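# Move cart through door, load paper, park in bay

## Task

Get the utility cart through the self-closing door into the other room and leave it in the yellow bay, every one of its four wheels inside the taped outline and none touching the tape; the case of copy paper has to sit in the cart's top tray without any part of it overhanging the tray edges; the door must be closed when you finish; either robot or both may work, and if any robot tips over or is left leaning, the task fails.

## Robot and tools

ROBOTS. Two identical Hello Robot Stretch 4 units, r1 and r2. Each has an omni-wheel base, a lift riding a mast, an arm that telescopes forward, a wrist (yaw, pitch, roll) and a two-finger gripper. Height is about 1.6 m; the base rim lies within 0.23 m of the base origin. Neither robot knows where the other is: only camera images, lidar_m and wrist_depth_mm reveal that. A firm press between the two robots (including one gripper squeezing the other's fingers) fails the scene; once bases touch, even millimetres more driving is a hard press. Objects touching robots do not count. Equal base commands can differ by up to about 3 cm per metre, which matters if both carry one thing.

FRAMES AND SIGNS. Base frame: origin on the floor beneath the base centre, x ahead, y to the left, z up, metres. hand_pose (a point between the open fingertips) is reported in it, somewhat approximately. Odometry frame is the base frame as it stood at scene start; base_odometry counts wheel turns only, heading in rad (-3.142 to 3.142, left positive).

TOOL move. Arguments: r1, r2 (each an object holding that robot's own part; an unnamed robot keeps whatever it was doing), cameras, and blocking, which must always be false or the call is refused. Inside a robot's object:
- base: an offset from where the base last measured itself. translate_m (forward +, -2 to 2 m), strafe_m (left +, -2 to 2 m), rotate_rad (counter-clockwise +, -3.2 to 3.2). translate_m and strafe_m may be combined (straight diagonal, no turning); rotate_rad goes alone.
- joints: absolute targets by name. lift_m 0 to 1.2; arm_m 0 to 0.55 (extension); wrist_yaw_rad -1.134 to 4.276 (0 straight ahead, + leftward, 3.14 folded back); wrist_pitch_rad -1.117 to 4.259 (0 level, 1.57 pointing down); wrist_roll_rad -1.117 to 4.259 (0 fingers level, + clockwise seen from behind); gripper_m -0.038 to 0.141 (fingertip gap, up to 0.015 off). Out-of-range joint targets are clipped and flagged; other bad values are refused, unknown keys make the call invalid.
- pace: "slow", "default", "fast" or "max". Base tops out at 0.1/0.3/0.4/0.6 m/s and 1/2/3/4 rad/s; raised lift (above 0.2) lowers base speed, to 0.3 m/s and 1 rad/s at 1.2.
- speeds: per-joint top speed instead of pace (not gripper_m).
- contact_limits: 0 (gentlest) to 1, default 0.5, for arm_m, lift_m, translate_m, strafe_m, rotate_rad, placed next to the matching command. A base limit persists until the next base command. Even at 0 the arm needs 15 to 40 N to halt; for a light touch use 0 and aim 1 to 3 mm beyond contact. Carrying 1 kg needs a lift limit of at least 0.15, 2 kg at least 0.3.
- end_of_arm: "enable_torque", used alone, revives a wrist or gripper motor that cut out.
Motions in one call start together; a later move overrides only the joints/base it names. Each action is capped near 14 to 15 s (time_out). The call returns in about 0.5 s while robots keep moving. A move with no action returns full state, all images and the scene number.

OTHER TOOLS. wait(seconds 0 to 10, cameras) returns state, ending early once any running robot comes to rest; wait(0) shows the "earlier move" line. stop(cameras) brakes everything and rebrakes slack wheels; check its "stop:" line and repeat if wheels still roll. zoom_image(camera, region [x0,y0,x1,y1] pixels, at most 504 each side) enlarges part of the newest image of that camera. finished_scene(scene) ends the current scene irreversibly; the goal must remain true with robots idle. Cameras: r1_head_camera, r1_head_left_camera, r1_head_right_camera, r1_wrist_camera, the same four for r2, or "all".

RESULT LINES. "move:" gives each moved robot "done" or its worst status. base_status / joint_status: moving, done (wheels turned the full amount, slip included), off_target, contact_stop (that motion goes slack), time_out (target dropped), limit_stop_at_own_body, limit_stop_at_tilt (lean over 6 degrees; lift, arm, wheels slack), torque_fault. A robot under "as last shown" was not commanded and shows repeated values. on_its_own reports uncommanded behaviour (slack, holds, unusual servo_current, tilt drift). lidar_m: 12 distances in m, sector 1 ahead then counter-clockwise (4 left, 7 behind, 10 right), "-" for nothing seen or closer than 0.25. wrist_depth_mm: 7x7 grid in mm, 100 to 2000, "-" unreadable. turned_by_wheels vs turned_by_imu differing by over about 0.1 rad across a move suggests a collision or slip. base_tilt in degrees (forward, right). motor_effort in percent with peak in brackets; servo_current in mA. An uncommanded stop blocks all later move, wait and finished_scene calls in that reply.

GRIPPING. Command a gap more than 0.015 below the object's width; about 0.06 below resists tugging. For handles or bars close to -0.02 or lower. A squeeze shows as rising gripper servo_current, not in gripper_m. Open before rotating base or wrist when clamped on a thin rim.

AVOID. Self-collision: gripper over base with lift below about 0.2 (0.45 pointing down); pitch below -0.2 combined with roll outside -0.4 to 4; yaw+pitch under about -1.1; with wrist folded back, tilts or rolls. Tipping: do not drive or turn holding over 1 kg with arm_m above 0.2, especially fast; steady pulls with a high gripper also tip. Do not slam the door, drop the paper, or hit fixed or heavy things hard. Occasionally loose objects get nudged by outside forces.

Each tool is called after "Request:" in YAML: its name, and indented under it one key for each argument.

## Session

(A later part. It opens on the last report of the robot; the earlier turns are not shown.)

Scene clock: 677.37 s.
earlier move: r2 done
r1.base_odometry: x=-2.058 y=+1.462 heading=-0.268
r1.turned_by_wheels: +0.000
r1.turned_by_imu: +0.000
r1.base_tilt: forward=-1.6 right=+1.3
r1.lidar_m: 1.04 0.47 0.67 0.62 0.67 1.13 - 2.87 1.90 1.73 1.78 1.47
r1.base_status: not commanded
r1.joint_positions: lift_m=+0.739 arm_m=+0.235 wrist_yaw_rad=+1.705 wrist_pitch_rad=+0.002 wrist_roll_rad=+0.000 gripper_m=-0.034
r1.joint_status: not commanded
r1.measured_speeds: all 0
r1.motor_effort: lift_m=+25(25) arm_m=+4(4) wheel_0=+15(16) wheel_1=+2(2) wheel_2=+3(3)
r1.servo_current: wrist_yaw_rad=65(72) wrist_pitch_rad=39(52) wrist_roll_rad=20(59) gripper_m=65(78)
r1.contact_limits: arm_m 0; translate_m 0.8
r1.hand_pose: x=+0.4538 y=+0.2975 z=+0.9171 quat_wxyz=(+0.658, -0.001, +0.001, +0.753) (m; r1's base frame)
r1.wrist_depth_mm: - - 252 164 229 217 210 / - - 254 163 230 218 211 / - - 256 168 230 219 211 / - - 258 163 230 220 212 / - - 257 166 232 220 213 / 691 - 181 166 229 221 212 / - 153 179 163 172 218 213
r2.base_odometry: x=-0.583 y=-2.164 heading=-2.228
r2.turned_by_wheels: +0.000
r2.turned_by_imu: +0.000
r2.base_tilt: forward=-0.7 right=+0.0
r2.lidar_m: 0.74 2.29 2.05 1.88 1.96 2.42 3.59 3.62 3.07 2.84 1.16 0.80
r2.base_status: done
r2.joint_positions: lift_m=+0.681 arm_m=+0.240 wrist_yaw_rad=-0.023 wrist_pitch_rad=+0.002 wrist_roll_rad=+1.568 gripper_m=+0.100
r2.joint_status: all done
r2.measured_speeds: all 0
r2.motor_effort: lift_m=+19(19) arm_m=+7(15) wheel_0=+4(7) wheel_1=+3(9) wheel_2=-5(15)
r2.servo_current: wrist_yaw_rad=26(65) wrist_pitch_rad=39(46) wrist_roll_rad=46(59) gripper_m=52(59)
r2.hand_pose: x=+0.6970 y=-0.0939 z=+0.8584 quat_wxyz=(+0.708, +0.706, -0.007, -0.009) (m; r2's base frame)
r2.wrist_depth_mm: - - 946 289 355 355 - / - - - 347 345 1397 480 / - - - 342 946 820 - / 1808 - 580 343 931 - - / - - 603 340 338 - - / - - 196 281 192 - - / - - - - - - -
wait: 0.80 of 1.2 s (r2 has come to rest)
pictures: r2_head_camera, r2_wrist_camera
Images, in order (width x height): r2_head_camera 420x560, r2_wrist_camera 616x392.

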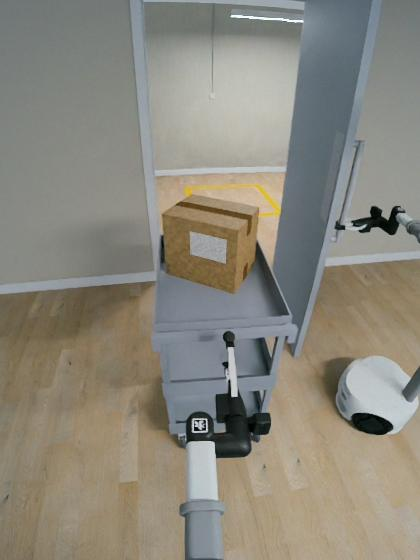

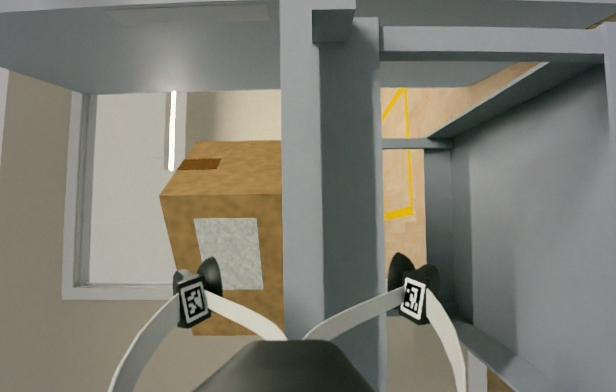

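Request:
move:
  blocking: false
  r2: {"base":{"translate_m":0.11},"pace":"slow"}

Request:
wait:
  seconds: 2
  cameras: ["r2_wrist_camera"]

Request:
move:
  blocking: false
  r2: {"joints":{"gripper_m":-0.015}}

Request:
wait:
  seconds: 1.6
  cameras: ["r2_wrist_camera","r2_head_camera"]

Scene clock: 691.97 s.
move: r2 moving
r1: as last shown
r1.base_tilt: forward=-1.6 right=+1.2
r1.lidar_m: 1.09 0.45 0.67 0.63 0.68 1.14 - 2.90 1.91 1.74 1.79 1.49
r1.motor_effort: lift_m=+25(25) arm_m=+4(4) wheel_0=+15(15) wheel_1=+2(2) wheel_2=+3(3)
r1.servo_current: wrist_yaw_rad=52(65) wrist_pitch_rad=39(46) wrist_roll_rad=46(59) gripper_m=72(72)
r1.contact_limits: arm_m 0; translate_m 0.8
r1.wrist_depth_mm: - - 254 163 228 216 210 / - - 254 163 229 219 210 / - - 254 168 229 218 211 / - - 256 163 231 220 212 / - - 256 166 230 220 213 / 691 - 182 167 229 221 213 / - 154 179 163 171 217 213
r2.base_odometry: x=-0.591 y=-2.173 heading=-2.227
r2.turned_by_wheels: +0.000
r2.turned_by_imu: +0.001
r2.base_tilt: forward=-0.7 right=+0.0
r2.lidar_m: 0.73 2.29 2.06 1.90 1.95 2.43 3.61 3.62 3.08 2.85 1.14 0.78
r2.base_status: translate_m moving
r2.joint_positions: lift_m=+0.681 arm_m=+0.240 wrist_yaw_rad=-0.023 wrist_pitch_rad=+0.002 wrist_roll_rad=+1.568 gripper_m=+0.100
r2.joint_status: not commanded
r2.measured_speeds: translate_m=+0.049 strafe_m=+0.000 rotate_rad=+0.000 lift_m=+0.000 arm_m=+0.000 wrist_yaw_rad=+0.000 wrist_pitch_rad=+0.000 wrist_roll_rad=+0.000
r2.motor_effort: lift_m=+19(19) arm_m=+7(7) wheel_0=+7(9) wheel_1=+6(6) wheel_2=-8(11)
r2.servo_current: wrist_yaw_rad=52(59) wrist_pitch_rad=39(46) wrist_roll_rad=52(52) gripper_m=52(59)
r2.hand_pose: x=+0.6970 y=-0.0939 z=+0.8584 quat_wxyz=(+0.708, +0.706, -0.007, -0.009) (m; r2's base frame)
r2.wrist_depth_mm: - - 946 285 351 351 - / - - - 342 375 1464 473 / 1756 - - 342 946 878 - / - - 574 338 931 904 - / - - 597 336 338 - - / - - 195 278 193 - - / - - - - - - -
pictures: none

Scene clock: 693.83 s.
earlier move: r2 done
r1.base_odometry: x=-2.058 y=+1.462 heading=-0.268
r1.turned_by_wheels: +0.000
r1.turned_by_imu: +0.000
r1.base_tilt: forward=-1.6 right=+1.2
r1.lidar_m: 1.07 0.47 0.67 0.64 0.68 1.09 - 2.89 1.93 1.74 1.80 1.49
r1.base_status: not commanded
r1.joint_positions: lift_m=+0.739 arm_m=+0.235 wrist_yaw_rad=+1.705 wrist_pitch_rad=+0.002 wrist_roll_rad=+0.000 gripper_m=-0.034
r1.joint_status: not commanded
r1.measured_speeds: all 0
r1.motor_effort: lift_m=+25(25) arm_m=+4(4) wheel_0=+15(15) wheel_1=+2(2) wheel_2=+3(3)
r1.servo_current: wrist_yaw_rad=59(72) wrist_pitch_rad=39(52) wrist_roll_rad=46(65) gripper_m=78(78)
r1.contact_limits: arm_m 0; translate_m 0.8
r1.hand_pose: x=+0.4538 y=+0.2975 z=+0.9171 quat_wxyz=(+0.658, -0.001, +0.001, +0.753) (m; r1's base frame)
r1.wrist_depth_mm: - - 254 164 229 218 210 / - - 255 164 229 219 211 / - - 254 168 230 220 211 / - - 255 163 231 220 212 / 917 - 257 166 231 221 213 / - - 181 166 229 220 212 / - 154 178 163 172 217 213
r2.base_odometry: x=-0.650 y=-2.250 heading=-2.228
r2.turned_by_wheels: +0.000
r2.turned_by_imu: +0.000
r2.base_tilt: forward=-0.7 right=+0.1
r2.lidar_m: 0.64 2.18 2.08 1.91 1.97 2.40 3.69 3.71 3.07 2.84 1.06 0.68
r2.base_status: done
r2.joint_positions: lift_m=+0.681 arm_m=+0.240 wrist_yaw_rad=-0.023 wrist_pitch_rad=+0.002 wrist_roll_rad=+1.568 gripper_m=+0.100
r2.joint_status: not commanded
r2.measured_speeds: all 0
r2.motor_effort: lift_m=+19(20) arm_m=+7(8) wheel_0=+4(9) wheel_1=+3(7) wheel_2=-6(11)
r2.servo_current: wrist_yaw_rad=52(59) wrist_pitch_rad=39(46) wrist_roll_rad=52(59) gripper_m=52(59)
r2.hand_pose: x=+0.6970 y=-0.0939 z=+0.8584 quat_wxyz=(+0.708, +0.706, -0.007, -0.009) (m; r2's base frame)
r2.wrist_depth_mm: - - - 191 253 - 1042 / - - - 191 252 1661 521 / 1756 - 654 189 250 831 - / 1708 - 480 189 249 866 - / - - 500 187 247 842 - / - 539 195 186 195 - - / - - 597 - 245 - -
wait: 1.87 of 2 s (r2 has come to rest)
pictures: r2_wrist_camera
Images, in order (width x height): r2_wrist_camera 616x392.

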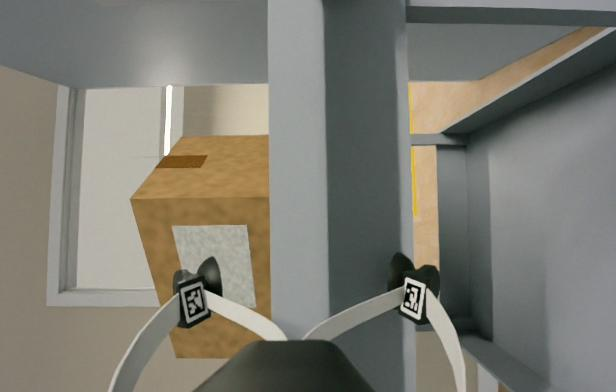

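Scene clock: 694.33 s.
move: r2 moving
r1: as last shown
r1.lidar_m: 1.05 0.47 0.70 0.63 0.69 1.11 - 2.88 1.93 1.75 1.79 1.51
r1.servo_current: wrist_yaw_rad=65(65) wrist_pitch_rad=33(46) wrist_roll_rad=52(59) gripper_m=72(78)
r1.contact_limits: arm_m 0; translate_m 0.8
r1.wrist_depth_mm: - - 253 164 228 216 209 / - - 254 164 229 218 211 / - - 255 167 229 219 211 / - - 256 163 230 220 212 / 904 1118 257 166 231 220 213 / - - 182 166 228 220 213 / - 154 179 163 172 216 213
r2.base_odometry: x=-0.650 y=-2.250 heading=-2.228
r2.turned_by_wheels: +0.000
r2.turned_by_imu: +0.000
r2.base_tilt: forward=-0.7 right=+0.1
r2.lidar_m: 0.64 2.18 2.09 1.91 1.95 2.42 3.68 3.74 3.03 2.84 1.07 0.69
r2.base_status: not commanded
r2.joint_positions: lift_m=+0.681 arm_m=+0.240 wrist_yaw_rad=-0.023 wrist_pitch_rad=+0.002 wrist_roll_rad=+1.568 gripper_m=+0.083
r2.joint_status: gripper_m moving
r2.measured_speeds: all 0
r2.motor_effort: lift_m=+19(19) arm_m=+7(8) wheel_0=+4(4) wheel_1=+3(3) wheel_2=-7(7)
r2.servo_current: wrist_yaw_rad=52(52) wrist_pitch_rad=39(46) wrist_roll_rad=46(52) gripper_m=98(111)
r2.hand_pose: x=+0.6970 y=-0.0939 z=+0.8584 quat_wxyz=(+0.708, +0.706, -0.007, -0.009) (m; r2's base frame)
r2.wrist_depth_mm: - - - 192 253 - 1060 / - - - 191 252 1708 530 / 1708 - 640 190 249 809 - / 1708 - 480 189 248 842 - / - - 496 188 248 842 - / - 535 197 186 190 - - / - - 597 - 244 - -
pictures: none

Scene clock: 695.73 s.
earlier move: r2 done
r1.base_odometry: x=-2.058 y=+1.462 heading=-0.268
r1.turned_by_wheels: +0.000
r1.turned_by_imu: +0.000
r1.base_tilt: forward=-1.5 right=+1.2
r1.lidar_m: 1.06 0.49 0.67 0.64 0.67 1.07 - 2.91 1.92 1.74 1.77 1.52
r1.base_status: not commanded
r1.joint_positions: lift_m=+0.739 arm_m=+0.235 wrist_yaw_rad=+1.705 wrist_pitch_rad=+0.002 wrist_roll_rad=+0.000 gripper_m=-0.034
r1.joint_status: not commanded
r1.measured_speeds: all 0
r1.motor_effort: lift_m=+25(25) arm_m=+4(4) wheel_0=+14(15) wheel_1=+2(2) wheel_2=+3(3)
r1.servo_current: wrist_yaw_rad=59(72) wrist_pitch_rad=39(52) wrist_roll_rad=46(59) gripper_m=65(78)
r1.contact_limits: arm_m 0; translate_m 0.8
r1.hand_pose: x=+0.4538 y=+0.2975 z=+0.9171 quat_wxyz=(+0.658, -0.001, +0.001, +0.753) (m; r1's base frame)
r1.wrist_depth_mm: - - 255 164 229 216 210 / - - 254 164 230 219 211 / - - 255 168 230 218 211 / - - 256 163 231 220 211 / 904 - 257 166 231 220 213 / 668 - 183 166 229 220 213 / - 154 179 163 172 218 213
r2.base_odometry: x=-0.650 y=-2.250 heading=-2.228
r2.turned_by_wheels: +0.000
r2.turned_by_imu: +0.000
r2.base_tilt: forward=-0.6 right=+0.1
r2.lidar_m: 0.61 2.18 2.07 1.92 1.95 2.44 3.68 3.74 3.05 2.84 1.08 0.69
r2.base_status: not commanded
r2.joint_positions: lift_m=+0.681 arm_m=+0.240 wrist_yaw_rad=-0.021 wrist_pitch_rad=+0.002 wrist_roll_rad=+1.568 gripper_m=-0.014
r2.joint_status: all done
r2.measured_speeds: all 0
r2.motor_effort: lift_m=+19(20) arm_m=+4(8) wheel_0=+3(4) wheel_1=+3(4) wheel_2=-5(7)
r2.servo_current: wrist_yaw_rad=46(59) wrist_pitch_rad=39(46) wrist_roll_rad=46(52) gripper_m=98(221)
r2.hand_pose: x=+0.6973 y=-0.0935 z=+0.8584 quat_wxyz=(+0.708, +0.706, -0.007, -0.008) (m; r2's base frame)
r2.wrist_depth_mm: - - - 183 243 - - / - - - 182 242 1708 539 / - - 640 181 240 831 - / 1661 - 469 180 239 842 - / 1708 - 496 179 237 831 - / - 535 186 178 181 - - / - - - - 235 - -
wait: 1.40 of 1.6 s (r2 has come to rest)
pictures: r2_head_camera, r2_wrist_camera
Images, in order (width x height): r2_head_camera 420x560, r2_wrist_camera 616x392.

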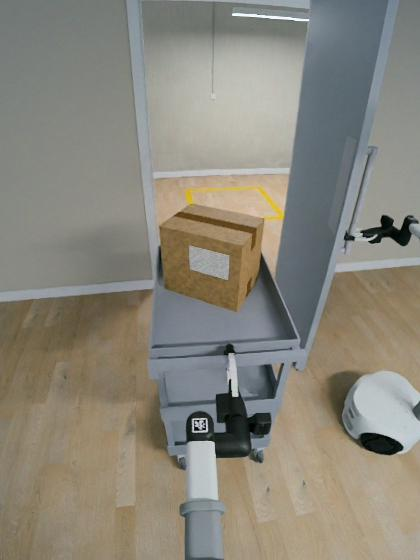

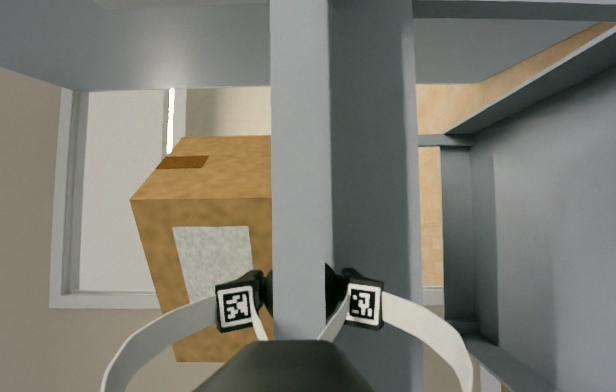

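Request:
move:
  blocking: false
  r2: {"base":{"translate_m":0.25,"strafe_m":0.01},"pace":"slow"}

Request:
wait:
  seconds: 3.5
  cameras: ["r2_wrist_camera","r2_head_camera","r1_head_left_camera"]

Scene clock: 702.20 s.
move: r2 moving
r1: as last shown
r1.base_tilt: forward=-1.6 right=+1.3
r1.lidar_m: 1.07 0.47 0.67 0.62 0.67 1.10 - 2.82 1.92 1.75 1.78 1.49
r1.motor_effort: lift_m=+25(25) arm_m=+3(4) wheel_0=+15(15) wheel_1=+2(2) wheel_2=+3(3)
r1.servo_current: wrist_yaw_rad=52(72) wrist_pitch_rad=46(46) wrist_roll_rad=52(52) gripper_m=72(78)
r1.contact_limits: arm_m 0; translate_m 0.8
r1.wrist_depth_mm: - - 253 164 229 218 209 / - - 255 163 229 219 210 / - - 256 168 229 220 211 / - - 256 163 231 220 211 / 904 - 256 166 231 220 212 / 668 - 182 166 229 220 213 / - 154 179 163 171 218 213
r2.base_odometry: x=-0.657 y=-2.260 heading=-2.228
r2.turned_by_wheels: +0.000
r2.turned_by_imu: +0.001
r2.base_tilt: forward=-0.7 right=+0.0
r2.lidar_m: 0.60 2.17 2.07 1.92 1.96 2.41 3.69 3.76 3.05 2.84 1.07 0.66
r2.base_status: translate_m moving; strafe_m moving
r2.joint_positions: lift_m=+0.681 arm_m=+0.240 wrist_yaw_rad=-0.022 wrist_pitch_rad=+0.002 wrist_roll_rad=+1.568 gripper_m=-0.014
r2.joint_status: not commanded
r2.measured_speeds: translate_m=+0.053 strafe_m=-0.001 rotate_rad=+0.000 lift_m=+0.000 arm_m=+0.000 wrist_yaw_rad=+0.000 wrist_pitch_rad=+0.000 wrist_roll_rad=+0.000
r2.motor_effort: lift_m=+19(19) arm_m=+5(5) wheel_0=+7(7) wheel_1=+11(11) wheel_2=-16(16)
r2.servo_current: wrist_yaw_rad=33(59) wrist_pitch_rad=39(46) wrist_roll_rad=52(59) gripper_m=72(98)
r2.hand_pose: x=+0.6972 y=-0.0937 z=+0.8584 quat_wxyz=(+0.708, +0.706, -0.007, -0.009) (m; r2's base frame)
r2.wrist_depth_mm: - - - 181 241 - - / - - - 180 239 1708 539 / 1756 - 654 178 237 842 - / 1756 - 469 177 236 831 - / - - 492 175 234 831 - / - 539 189 174 182 - - / - 137 - - - - -
pictures: none

Scene clock: 705.47 s.
earlier move: r2 done
r1.base_odometry: x=-2.058 y=+1.462 heading=-0.268
r1.turned_by_wheels: +0.000
r1.turned_by_imu: +0.000
r1.base_tilt: forward=-1.6 right=+1.2
r1.lidar_m: 1.08 0.47 0.68 0.66 0.93 3.79 - 2.86 1.93 1.75 1.78 1.51
r1.base_status: not commanded
r1.joint_positions: lift_m=+0.739 arm_m=+0.235 wrist_yaw_rad=+1.705 wrist_pitch_rad=+0.002 wrist_roll_rad=+0.000 gripper_m=-0.034
r1.joint_status: not commanded
r1.measured_speeds: all 0
r1.motor_effort: lift_m=+25(25) arm_m=+4(4) wheel_0=+15(15) wheel_1=+2(2) wheel_2=+3(3)
r1.servo_current: wrist_yaw_rad=46(72) wrist_pitch_rad=46(52) wrist_roll_rad=46(65) gripper_m=72(78)
r1.contact_limits: arm_m 0; translate_m 0.8
r1.hand_pose: x=+0.4538 y=+0.2975 z=+0.9171 quat_wxyz=(+0.658, -0.001, +0.001, +0.753) (m; r1's base frame)
r1.wrist_depth_mm: - - 253 164 229 217 209 / - - 255 164 229 220 211 / - - 256 168 230 218 210 / - - 255 163 230 219 212 / - 891 257 166 231 220 212 / - - 181 166 229 221 212 / - 1921 182 163 172 218 213
r2.base_odometry: x=-0.795 y=-2.454 heading=-2.227
r2.turned_by_wheels: +0.001
r2.turned_by_imu: +0.002
r2.base_tilt: forward=-0.7 right=+0.0
r2.lidar_m: 0.62 1.92 2.09 1.93 1.99 2.52 3.93 3.99 3.03 2.80 0.92 0.68
r2.base_status: done
r2.joint_positions: lift_m=+0.681 arm_m=+0.240 wrist_yaw_rad=-0.019 wrist_pitch_rad=+0.002 wrist_roll_rad=+1.568 gripper_m=-0.014
r2.joint_status: not commanded
r2.measured_speeds: all 0
r2.motor_effort: lift_m=+19(19) arm_m=+5(5) wheel_0=+6(12) wheel_1=+6(11) wheel_2=-4(16)
r2.servo_current: wrist_yaw_rad=39(59) wrist_pitch_rad=46(52) wrist_roll_rad=39(65) gripper_m=72(98)
r2.hand_pose: x=+0.6975 y=-0.0930 z=+0.8584 quat_wxyz=(+0.708, +0.706, -0.006, -0.008) (m; r2's base frame)
r2.wrist_depth_mm: - - - 190 254 281 1060 / - - - 247 248 1708 1138 / - - - 184 243 820 - / - - 496 180 240 842 - / - - 484 177 236 831 - / 1499 521 190 175 180 809 - / - - 554 - - - -
wait: 3.27 of 3.5 s (r2 has come to rest)
pictures: r1_head_left_camera, r2_head_camera, r2_wrist_camera
Images, in order (width x height): r1_head_left_camera 420x672, r2_head_camera 420x560, r2_wrist_camera 616x392.

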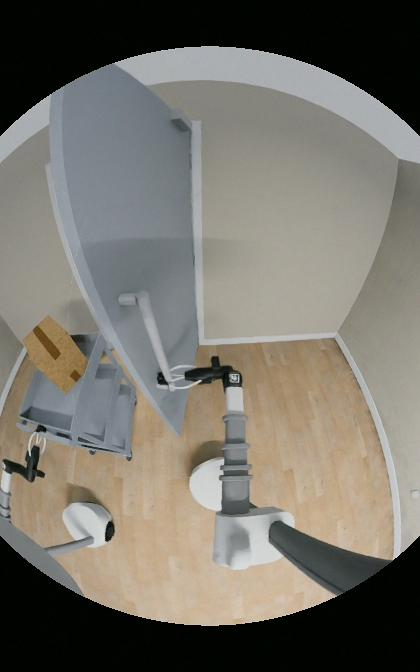

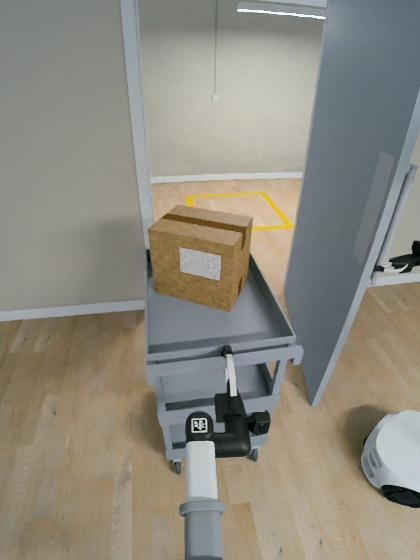

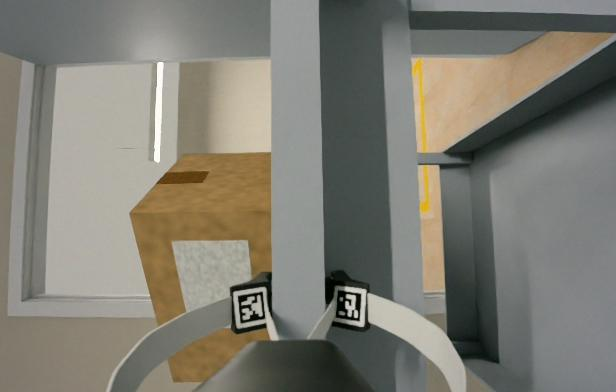

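Request:
move:
  blocking: false
  r2: {"base":{"translate_m":0.3,"strafe_m":0.03},"pace":"slow"}

Request:
wait:
  seconds: 4
  cameras: ["r2_wrist_camera","r2_head_camera"]

Scene clock: 715.70 s.
move: r2 moving
r1: as last shown
r1.base_tilt: forward=-1.6 right=+1.3
r1.lidar_m: 1.08 0.47 0.68 0.68 0.92 3.78 - 2.86 1.92 1.74 1.81 1.51
r1.servo_current: wrist_yaw_rad=46(65) wrist_pitch_rad=39(46) wrist_roll_rad=52(59) gripper_m=78(78)
r1.contact_limits: arm_m 0; translate_m 0.8
r1.wrist_depth_mm: - - 254 164 228 216 211 / - - 254 163 229 218 211 / - - 256 168 229 218 211 / - - 255 163 230 220 213 / - 878 257 166 229 220 213 / - - 182 166 229 221 212 / - 1921 182 163 172 217 214
r2.base_odometry: x=-0.801 y=-2.465 heading=-2.226
r2.turned_by_wheels: +0.001
r2.turned_by_imu: +0.001
r2.base_tilt: forward=-0.7 right=+0.0
r2.lidar_m: 0.61 1.92 2.10 1.94 1.97 2.49 3.97 4.01 3.05 2.82 0.93 0.68
r2.base_status: translate_m moving; strafe_m moving
r2.joint_positions: lift_m=+0.681 arm_m=+0.240 wrist_yaw_rad=-0.019 wrist_pitch_rad=+0.002 wrist_roll_rad=+1.568 gripper_m=-0.014
r2.joint_status: not commanded
r2.measured_speeds: translate_m=+0.049 strafe_m=+0.005 rotate_rad=-0.002 lift_m=+0.000 arm_m=+0.000 wrist_yaw_rad=+0.000 wrist_pitch_rad=+0.000 wrist_roll_rad=+0.000
r2.motor_effort: lift_m=+19(19) arm_m=+5(5) wheel_0=+8(10) wheel_1=+10(10) wheel_2=-10(11)
r2.servo_current: wrist_yaw_rad=52(52) wrist_pitch_rad=46(46) wrist_roll_rad=46(59) gripper_m=72(78)
r2.hand_pose: x=+0.6975 y=-0.0930 z=+0.8584 quat_wxyz=(+0.708, +0.706, -0.006, -0.008) (m; r2's base frame)
r2.wrist_depth_mm: - - - 190 254 281 1060 / - - - 248 248 1708 1118 / - - - 184 245 798 - / - - 504 180 240 831 - / - - 484 178 236 820 - / - 521 189 174 180 809 - / - 136 559 - - - -
pictures: none

Scene clock: 719.50 s.
earlier move: r2 done
r1.base_odometry: x=-2.058 y=+1.462 heading=-0.268
r1.turned_by_wheels: +0.000
r1.turned_by_imu: +0.000
r1.base_tilt: forward=-1.6 right=+1.3
r1.lidar_m: 1.07 0.48 0.79 0.85 0.85 3.78 - 2.85 1.91 1.76 1.80 1.51
r1.base_status: not commanded
r1.joint_positions: lift_m=+0.739 arm_m=+0.235 wrist_yaw_rad=+1.705 wrist_pitch_rad=+0.002 wrist_roll_rad=+0.000 gripper_m=-0.034
r1.joint_status: not commanded
r1.measured_speeds: all 0
r1.motor_effort: lift_m=+25(25) arm_m=+4(4) wheel_0=+15(15) wheel_1=+2(2) wheel_2=+3(3)
r1.servo_current: wrist_yaw_rad=52(78) wrist_pitch_rad=39(52) wrist_roll_rad=46(72) gripper_m=72(78)
r1.contact_limits: arm_m 0; translate_m 0.8
r1.hand_pose: x=+0.4538 y=+0.2975 z=+0.9171 quat_wxyz=(+0.658, -0.001, +0.001, +0.753) (m; r1's base frame)
r1.wrist_depth_mm: - - 254 164 228 216 210 / - - 254 163 229 218 209 / - - 255 168 230 219 211 / 1008 - 256 163 231 220 213 / - - 256 166 231 220 212 / - - 184 165 229 221 213 / - 1921 255 163 172 219 213
r2.base_odometry: x=-0.954 y=-2.710 heading=-2.227
r2.turned_by_wheels: +0.000
r2.turned_by_imu: +0.000
r2.base_tilt: forward=-0.7 right=+0.1
r2.lidar_m: 0.60 1.61 2.04 1.93 1.97 2.49 - 4.27 3.03 0.85 0.81 0.71
r2.base_status: done
r2.joint_positions: lift_m=+0.681 arm_m=+0.240 wrist_yaw_rad=-0.019 wrist_pitch_rad=+0.002 wrist_roll_rad=+1.568 gripper_m=-0.014
r2.joint_status: not commanded
r2.measured_speeds: all 0
r2.motor_effort: lift_m=+19(19) arm_m=+5(5) wheel_0=+4(11) wheel_1=+5(10) wheel_2=-7(11)
r2.servo_current: wrist_yaw_rad=39(65) wrist_pitch_rad=46(46) wrist_roll_rad=52(59) gripper_m=78(85)
r2.hand_pose: x=+0.6975 y=-0.0930 z=+0.8584 quat_wxyz=(+0.708, +0.706, -0.006, -0.008) (m; r2's base frame)
r2.wrist_depth_mm: - - - 211 277 285 291 / - - - 260 267 1708 1182 / - - - 195 256 1708 - / - - 597 189 248 842 - / - - 473 182 239 831 - / - - 190 175 181 798 - / - - 521 - 223 - -
wait: 3.80 of 4 s (r2 has come to rest)
pictures: r2_head_camera, r2_wrist_camera
Images, in order (width x height): r2_head_camera 420x560, r2_wrist_camera 616x392.

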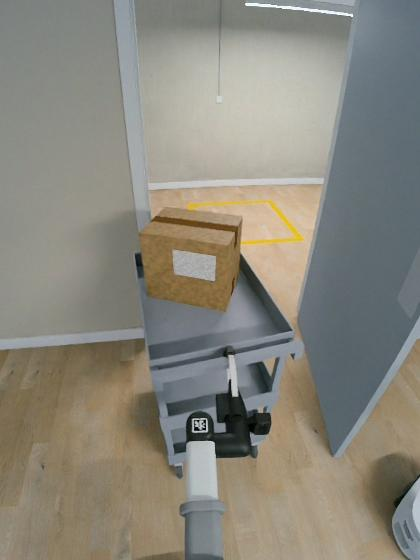

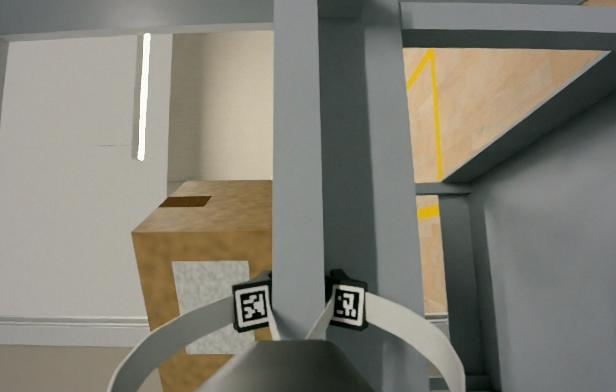

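Request:
move:
  blocking: false
  r2: {"base":{"translate_m":0.06,"strafe_m":0.12},"pace":"slow"}

Request:
wait:
  seconds: 2.2
  cameras: ["r2_head_camera"]

Request:
move:
  blocking: false
  r2: {"base":{"translate_m":0.2,"strafe_m":0.0},"pace":"slow"}

Request:
wait:
  seconds: 3
  cameras: ["r2_wrist_camera","r2_head_camera"]

Scene clock: 727.40 s.
move: r2 moving
r1: as last shown
r1.base_tilt: forward=-1.6 right=+1.2
r1.lidar_m: 1.07 0.48 0.81 0.84 0.87 3.81 - 2.87 1.94 1.75 1.78 1.51
r1.servo_current: wrist_yaw_rad=46(65) wrist_pitch_rad=39(46) wrist_roll_rad=59(59) gripper_m=72(72)
r1.contact_limits: arm_m 0; translate_m 0.8
r1.wrist_depth_mm: - - 255 164 229 216 210 / - - 254 164 229 217 211 / - - 256 168 230 219 211 / 991 - 256 163 230 219 211 / - - 258 166 231 219 213 / - - 184 166 228 220 213 / - 1921 255 163 172 218 212
r2.base_odometry: x=-0.948 y=-2.721 heading=-2.228
r2.turned_by_wheels: -0.001
r2.turned_by_imu: -0.001
r2.base_tilt: forward=-0.7 right=+0.1
r2.lidar_m: 0.60 1.61 2.06 1.92 1.98 2.49 - 4.29 3.05 0.86 0.82 0.69
r2.base_status: translate_m moving; strafe_m moving
r2.joint_positions: lift_m=+0.681 arm_m=+0.240 wrist_yaw_rad=-0.022 wrist_pitch_rad=+0.002 wrist_roll_rad=+1.568 gripper_m=-0.014
r2.joint_status: not commanded
r2.measured_speeds: translate_m=+0.022 strafe_m=+0.043 rotate_rad=-0.002 lift_m=+0.000 arm_m=+0.000 wrist_yaw_rad=-0.015 wrist_pitch_rad=+0.000 wrist_roll_rad=+0.000
r2.motor_effort: lift_m=+19(19) arm_m=+5(5) wheel_0=-12(12) wheel_1=+7(8) wheel_2=-11(12)
r2.servo_current: wrist_yaw_rad=52(52) wrist_pitch_rad=39(52) wrist_roll_rad=46(59) gripper_m=72(78)
r2.hand_pose: x=+0.6972 y=-0.0938 z=+0.8584 quat_wxyz=(+0.708, +0.706, -0.007, -0.009) (m; r2's base frame)
r2.wrist_depth_mm: - - - 213 279 287 296 / - - - 263 268 1708 1160 / - - - 196 256 1863 - / - - 597 189 248 854 - / - - 473 181 239 831 - / - - 190 175 181 798 - / - - 512 - 224 - -
pictures: none

Scene clock: 729.53 s.
earlier move: r2 done
r1.base_odometry: x=-2.058 y=+1.462 heading=-0.268
r1.turned_by_wheels: +0.000
r1.turned_by_imu: +0.000
r1.base_tilt: forward=-1.6 right=+1.3
r1.lidar_m: 1.08 0.48 0.90 0.94 0.97 3.79 - 2.87 1.93 1.75 1.76 1.51
r1.base_status: not commanded
r1.joint_positions: lift_m=+0.739 arm_m=+0.235 wrist_yaw_rad=+1.705 wrist_pitch_rad=+0.002 wrist_roll_rad=+0.000 gripper_m=-0.034
r1.joint_status: not commanded
r1.measured_speeds: all 0
r1.motor_effort: lift_m=+25(25) arm_m=+4(4) wheel_0=+15(16) wheel_1=+2(2) wheel_2=+3(3)
r1.servo_current: wrist_yaw_rad=59(72) wrist_pitch_rad=39(52) wrist_roll_rad=52(65) gripper_m=65(78)
r1.contact_limits: arm_m 0; translate_m 0.8
r1.hand_pose: x=+0.4538 y=+0.2975 z=+0.9171 quat_wxyz=(+0.658, -0.001, +0.001, +0.753) (m; r1's base frame)
r1.wrist_depth_mm: - - 253 164 229 217 209 / - - 255 163 229 218 211 / - - 255 168 230 220 211 / 1060 1138 257 163 231 220 212 / - - 257 166 230 220 212 / - - 185 166 228 220 213 / - 154 254 163 172 218 213
r2.base_odometry: x=-0.895 y=-2.831 heading=-2.228
r2.turned_by_wheels: +0.000
r2.turned_by_imu: +0.000
r2.base_tilt: forward=-0.7 right=+0.1
r2.lidar_m: 0.59 1.57 1.95 1.83 1.86 2.37 - 4.38 3.15 0.94 0.95 0.66
r2.base_status: done
r2.joint_positions: lift_m=+0.681 arm_m=+0.240 wrist_yaw_rad=-0.023 wrist_pitch_rad=+0.002 wrist_roll_rad=+1.568 gripper_m=-0.014
r2.joint_status: not commanded
r2.measured_speeds: all 0
r2.motor_effort: lift_m=+19(19) arm_m=+5(5) wheel_0=-9(14) wheel_1=+2(8) wheel_2=-7(12)
r2.servo_current: wrist_yaw_rad=39(59) wrist_pitch_rad=39(52) wrist_roll_rad=52(59) gripper_m=72(85)
r2.hand_pose: x=+0.6971 y=-0.0940 z=+0.8584 quat_wxyz=(+0.708, +0.706, -0.007, -0.009) (m; r2's base frame)
r2.wrist_depth_mm: - - - 186 249 1576 1182 / - - - 183 244 1661 530 / - - - 182 242 831 - / - - 473 179 238 842 - / - - 496 177 236 831 - / - 544 191 175 181 - - / - - - - - - -
wait: 2.13 of 2.2 s (r2 has come to rest)
pictures: r2_head_camera
Images, in order (width x height): r2_head_camera 420x560.

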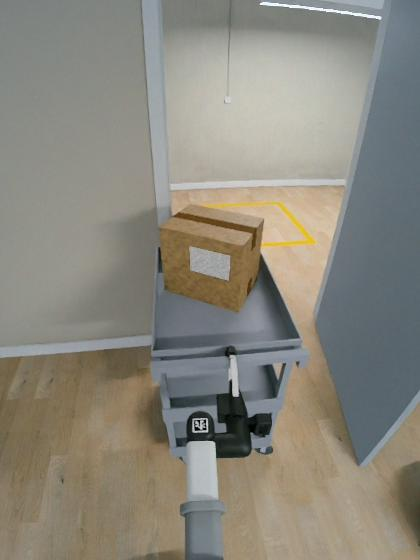

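Scene clock: 730.03 s.
move: r2 moving
r1: as last shown
r1.base_tilt: forward=-1.6 right=+1.2
r1.lidar_m: 1.05 0.47 0.88 0.90 0.96 3.81 - 2.86 1.91 1.75 1.78 1.50
r1.motor_effort: lift_m=+25(25) arm_m=+4(4) wheel_0=+15(15) wheel_1=+2(2) wheel_2=+3(3)
r1.servo_current: wrist_yaw_rad=52(59) wrist_pitch_rad=39(46) wrist_roll_rad=59(59) gripper_m=65(72)
r1.contact_limits: arm_m 0; translate_m 0.8
r1.wrist_depth_mm: - - 253 164 229 217 210 / - - 254 163 229 219 211 / - - 255 168 229 218 211 / - 1118 257 163 230 220 212 / - - 257 166 231 220 212 / - - 185 165 228 220 213 / - 1060 254 163 172 218 214
r2.base_odometry: x=-0.903 y=-2.841 heading=-2.227
r2.turned_by_wheels: +0.001
r2.turned_by_imu: +0.001
r2.base_tilt: forward=-0.7 right=+0.1
r2.lidar_m: 0.62 1.54 1.95 1.81 1.86 2.37 - 4.39 3.18 0.92 0.97 0.67
r2.base_status: translate_m moving; strafe_m moving
r2.joint_positions: lift_m=+0.681 arm_m=+0.240 wrist_yaw_rad=-0.023 wrist_pitch_rad=+0.002 wrist_roll_rad=+1.568 gripper_m=-0.014
r2.joint_status: not commanded
r2.measured_speeds: translate_m=+0.050 strafe_m=+0.000 rotate_rad=+0.004 lift_m=+0.000 arm_m=+0.000 wrist_yaw_rad=+0.000 wrist_pitch_rad=+0.000 wrist_roll_rad=+0.000
r2.motor_effort: lift_m=+19(19) arm_m=+5(5) wheel_0=+10(10) wheel_1=+7(7) wheel_2=-11(13)
r2.servo_current: wrist_yaw_rad=39(59) wrist_pitch_rad=46(46) wrist_roll_rad=52(52) gripper_m=72(78)
r2.hand_pose: x=+0.6971 y=-0.0940 z=+0.8584 quat_wxyz=(+0.708, +0.706, -0.007, -0.009) (m; r2's base frame)
r2.wrist_depth_mm: - - - 184 246 1537 1160 / - - - 182 242 1708 535 / - - 661 180 241 842 - / - - 466 178 238 842 - / - - 492 177 236 831 - / - 539 189 175 181 - - / - 135 - - - - -
pictures: none

Scene clock: 732.80 s.
earlier move: r2 done
r1.base_odometry: x=-2.058 y=+1.462 heading=-0.268
r1.turned_by_wheels: +0.000
r1.turned_by_imu: +0.000
r1.base_tilt: forward=-1.6 right=+1.3
r1.lidar_m: 1.09 0.47 1.03 0.90 3.00 3.78 - 2.87 1.90 1.76 1.79 1.51
r1.base_status: not commanded
r1.joint_positions: lift_m=+0.739 arm_m=+0.235 wrist_yaw_rad=+1.705 wrist_pitch_rad=+0.002 wrist_roll_rad=+0.000 gripper_m=-0.034
r1.joint_status: not commanded
r1.measured_speeds: all 0
r1.motor_effort: lift_m=+25(25) arm_m=+4(4) wheel_0=+15(15) wheel_1=+2(2) wheel_2=+3(3)
r1.servo_current: wrist_yaw_rad=65(78) wrist_pitch_rad=46(52) wrist_roll_rad=39(72) gripper_m=78(78)
r1.contact_limits: arm_m 0; translate_m 0.8
r1.hand_pose: x=+0.4538 y=+0.2975 z=+0.9171 quat_wxyz=(+0.658, -0.001, +0.001, +0.753) (m; r1's base frame)
r1.wrist_depth_mm: - - 254 164 229 218 209 / - - 253 163 229 218 211 / - - 254 168 229 220 211 / - 1025 255 163 231 220 212 / - - 257 166 231 220 212 / - - 185 166 229 220 213 / - 1008 255 163 172 219 213
r2.base_odometry: x=-1.017 y=-2.989 heading=-2.227
r2.turned_by_wheels: +0.000
r2.turned_by_imu: +0.001
r2.base_tilt: forward=-0.7 right=+0.1
r2.lidar_m: 0.60 1.35 1.73 1.83 1.87 2.36 - 4.59 3.13 0.93 0.89 0.66
r2.base_status: done
r2.joint_positions: lift_m=+0.681 arm_m=+0.240 wrist_yaw_rad=-0.020 wrist_pitch_rad=+0.002 wrist_roll_rad=+1.568 gripper_m=-0.014
r2.joint_status: not commanded
r2.measured_speeds: all 0
r2.motor_effort: lift_m=+19(19) arm_m=+5(5) wheel_0=+8(12) wheel_1=+6(8) wheel_2=-4(13)
r2.servo_current: wrist_yaw_rad=59(65) wrist_pitch_rad=46(46) wrist_roll_rad=39(65) gripper_m=72(78)
r2.hand_pose: x=+0.6974 y=-0.0931 z=+0.8584 quat_wxyz=(+0.708, +0.706, -0.006, -0.008) (m; r2's base frame)
r2.wrist_depth_mm: - - - 254 257 1397 1078 / - - - 251 251 1756 1098 / - - - 187 246 798 - / - - 508 182 241 842 - / - - 484 180 237 809 - / - 525 500 176 179 809 - / - 136 554 - - - -
wait: 2.77 of 3 s (r2 has come to rest)
pictures: r2_head_camera, r2_wrist_camera
Images, in order (width x height): r2_head_camera 420x560, r2_wrist_camera 616x392.

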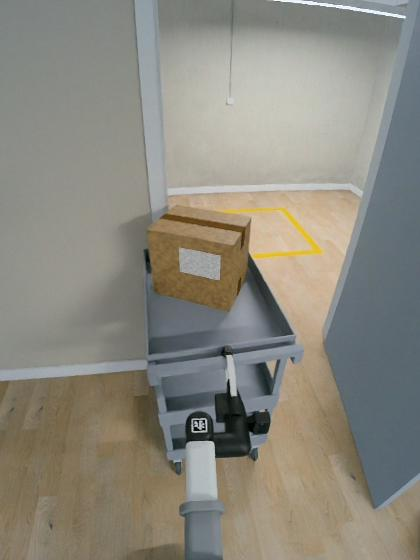

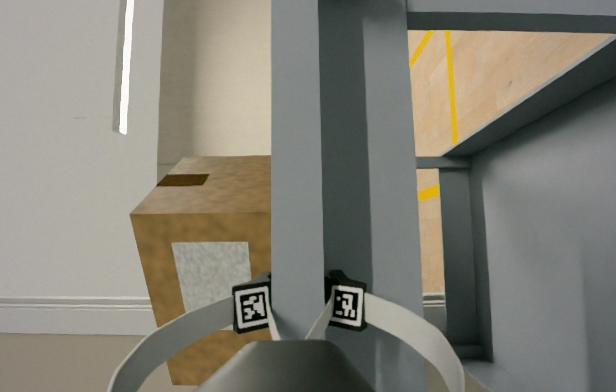

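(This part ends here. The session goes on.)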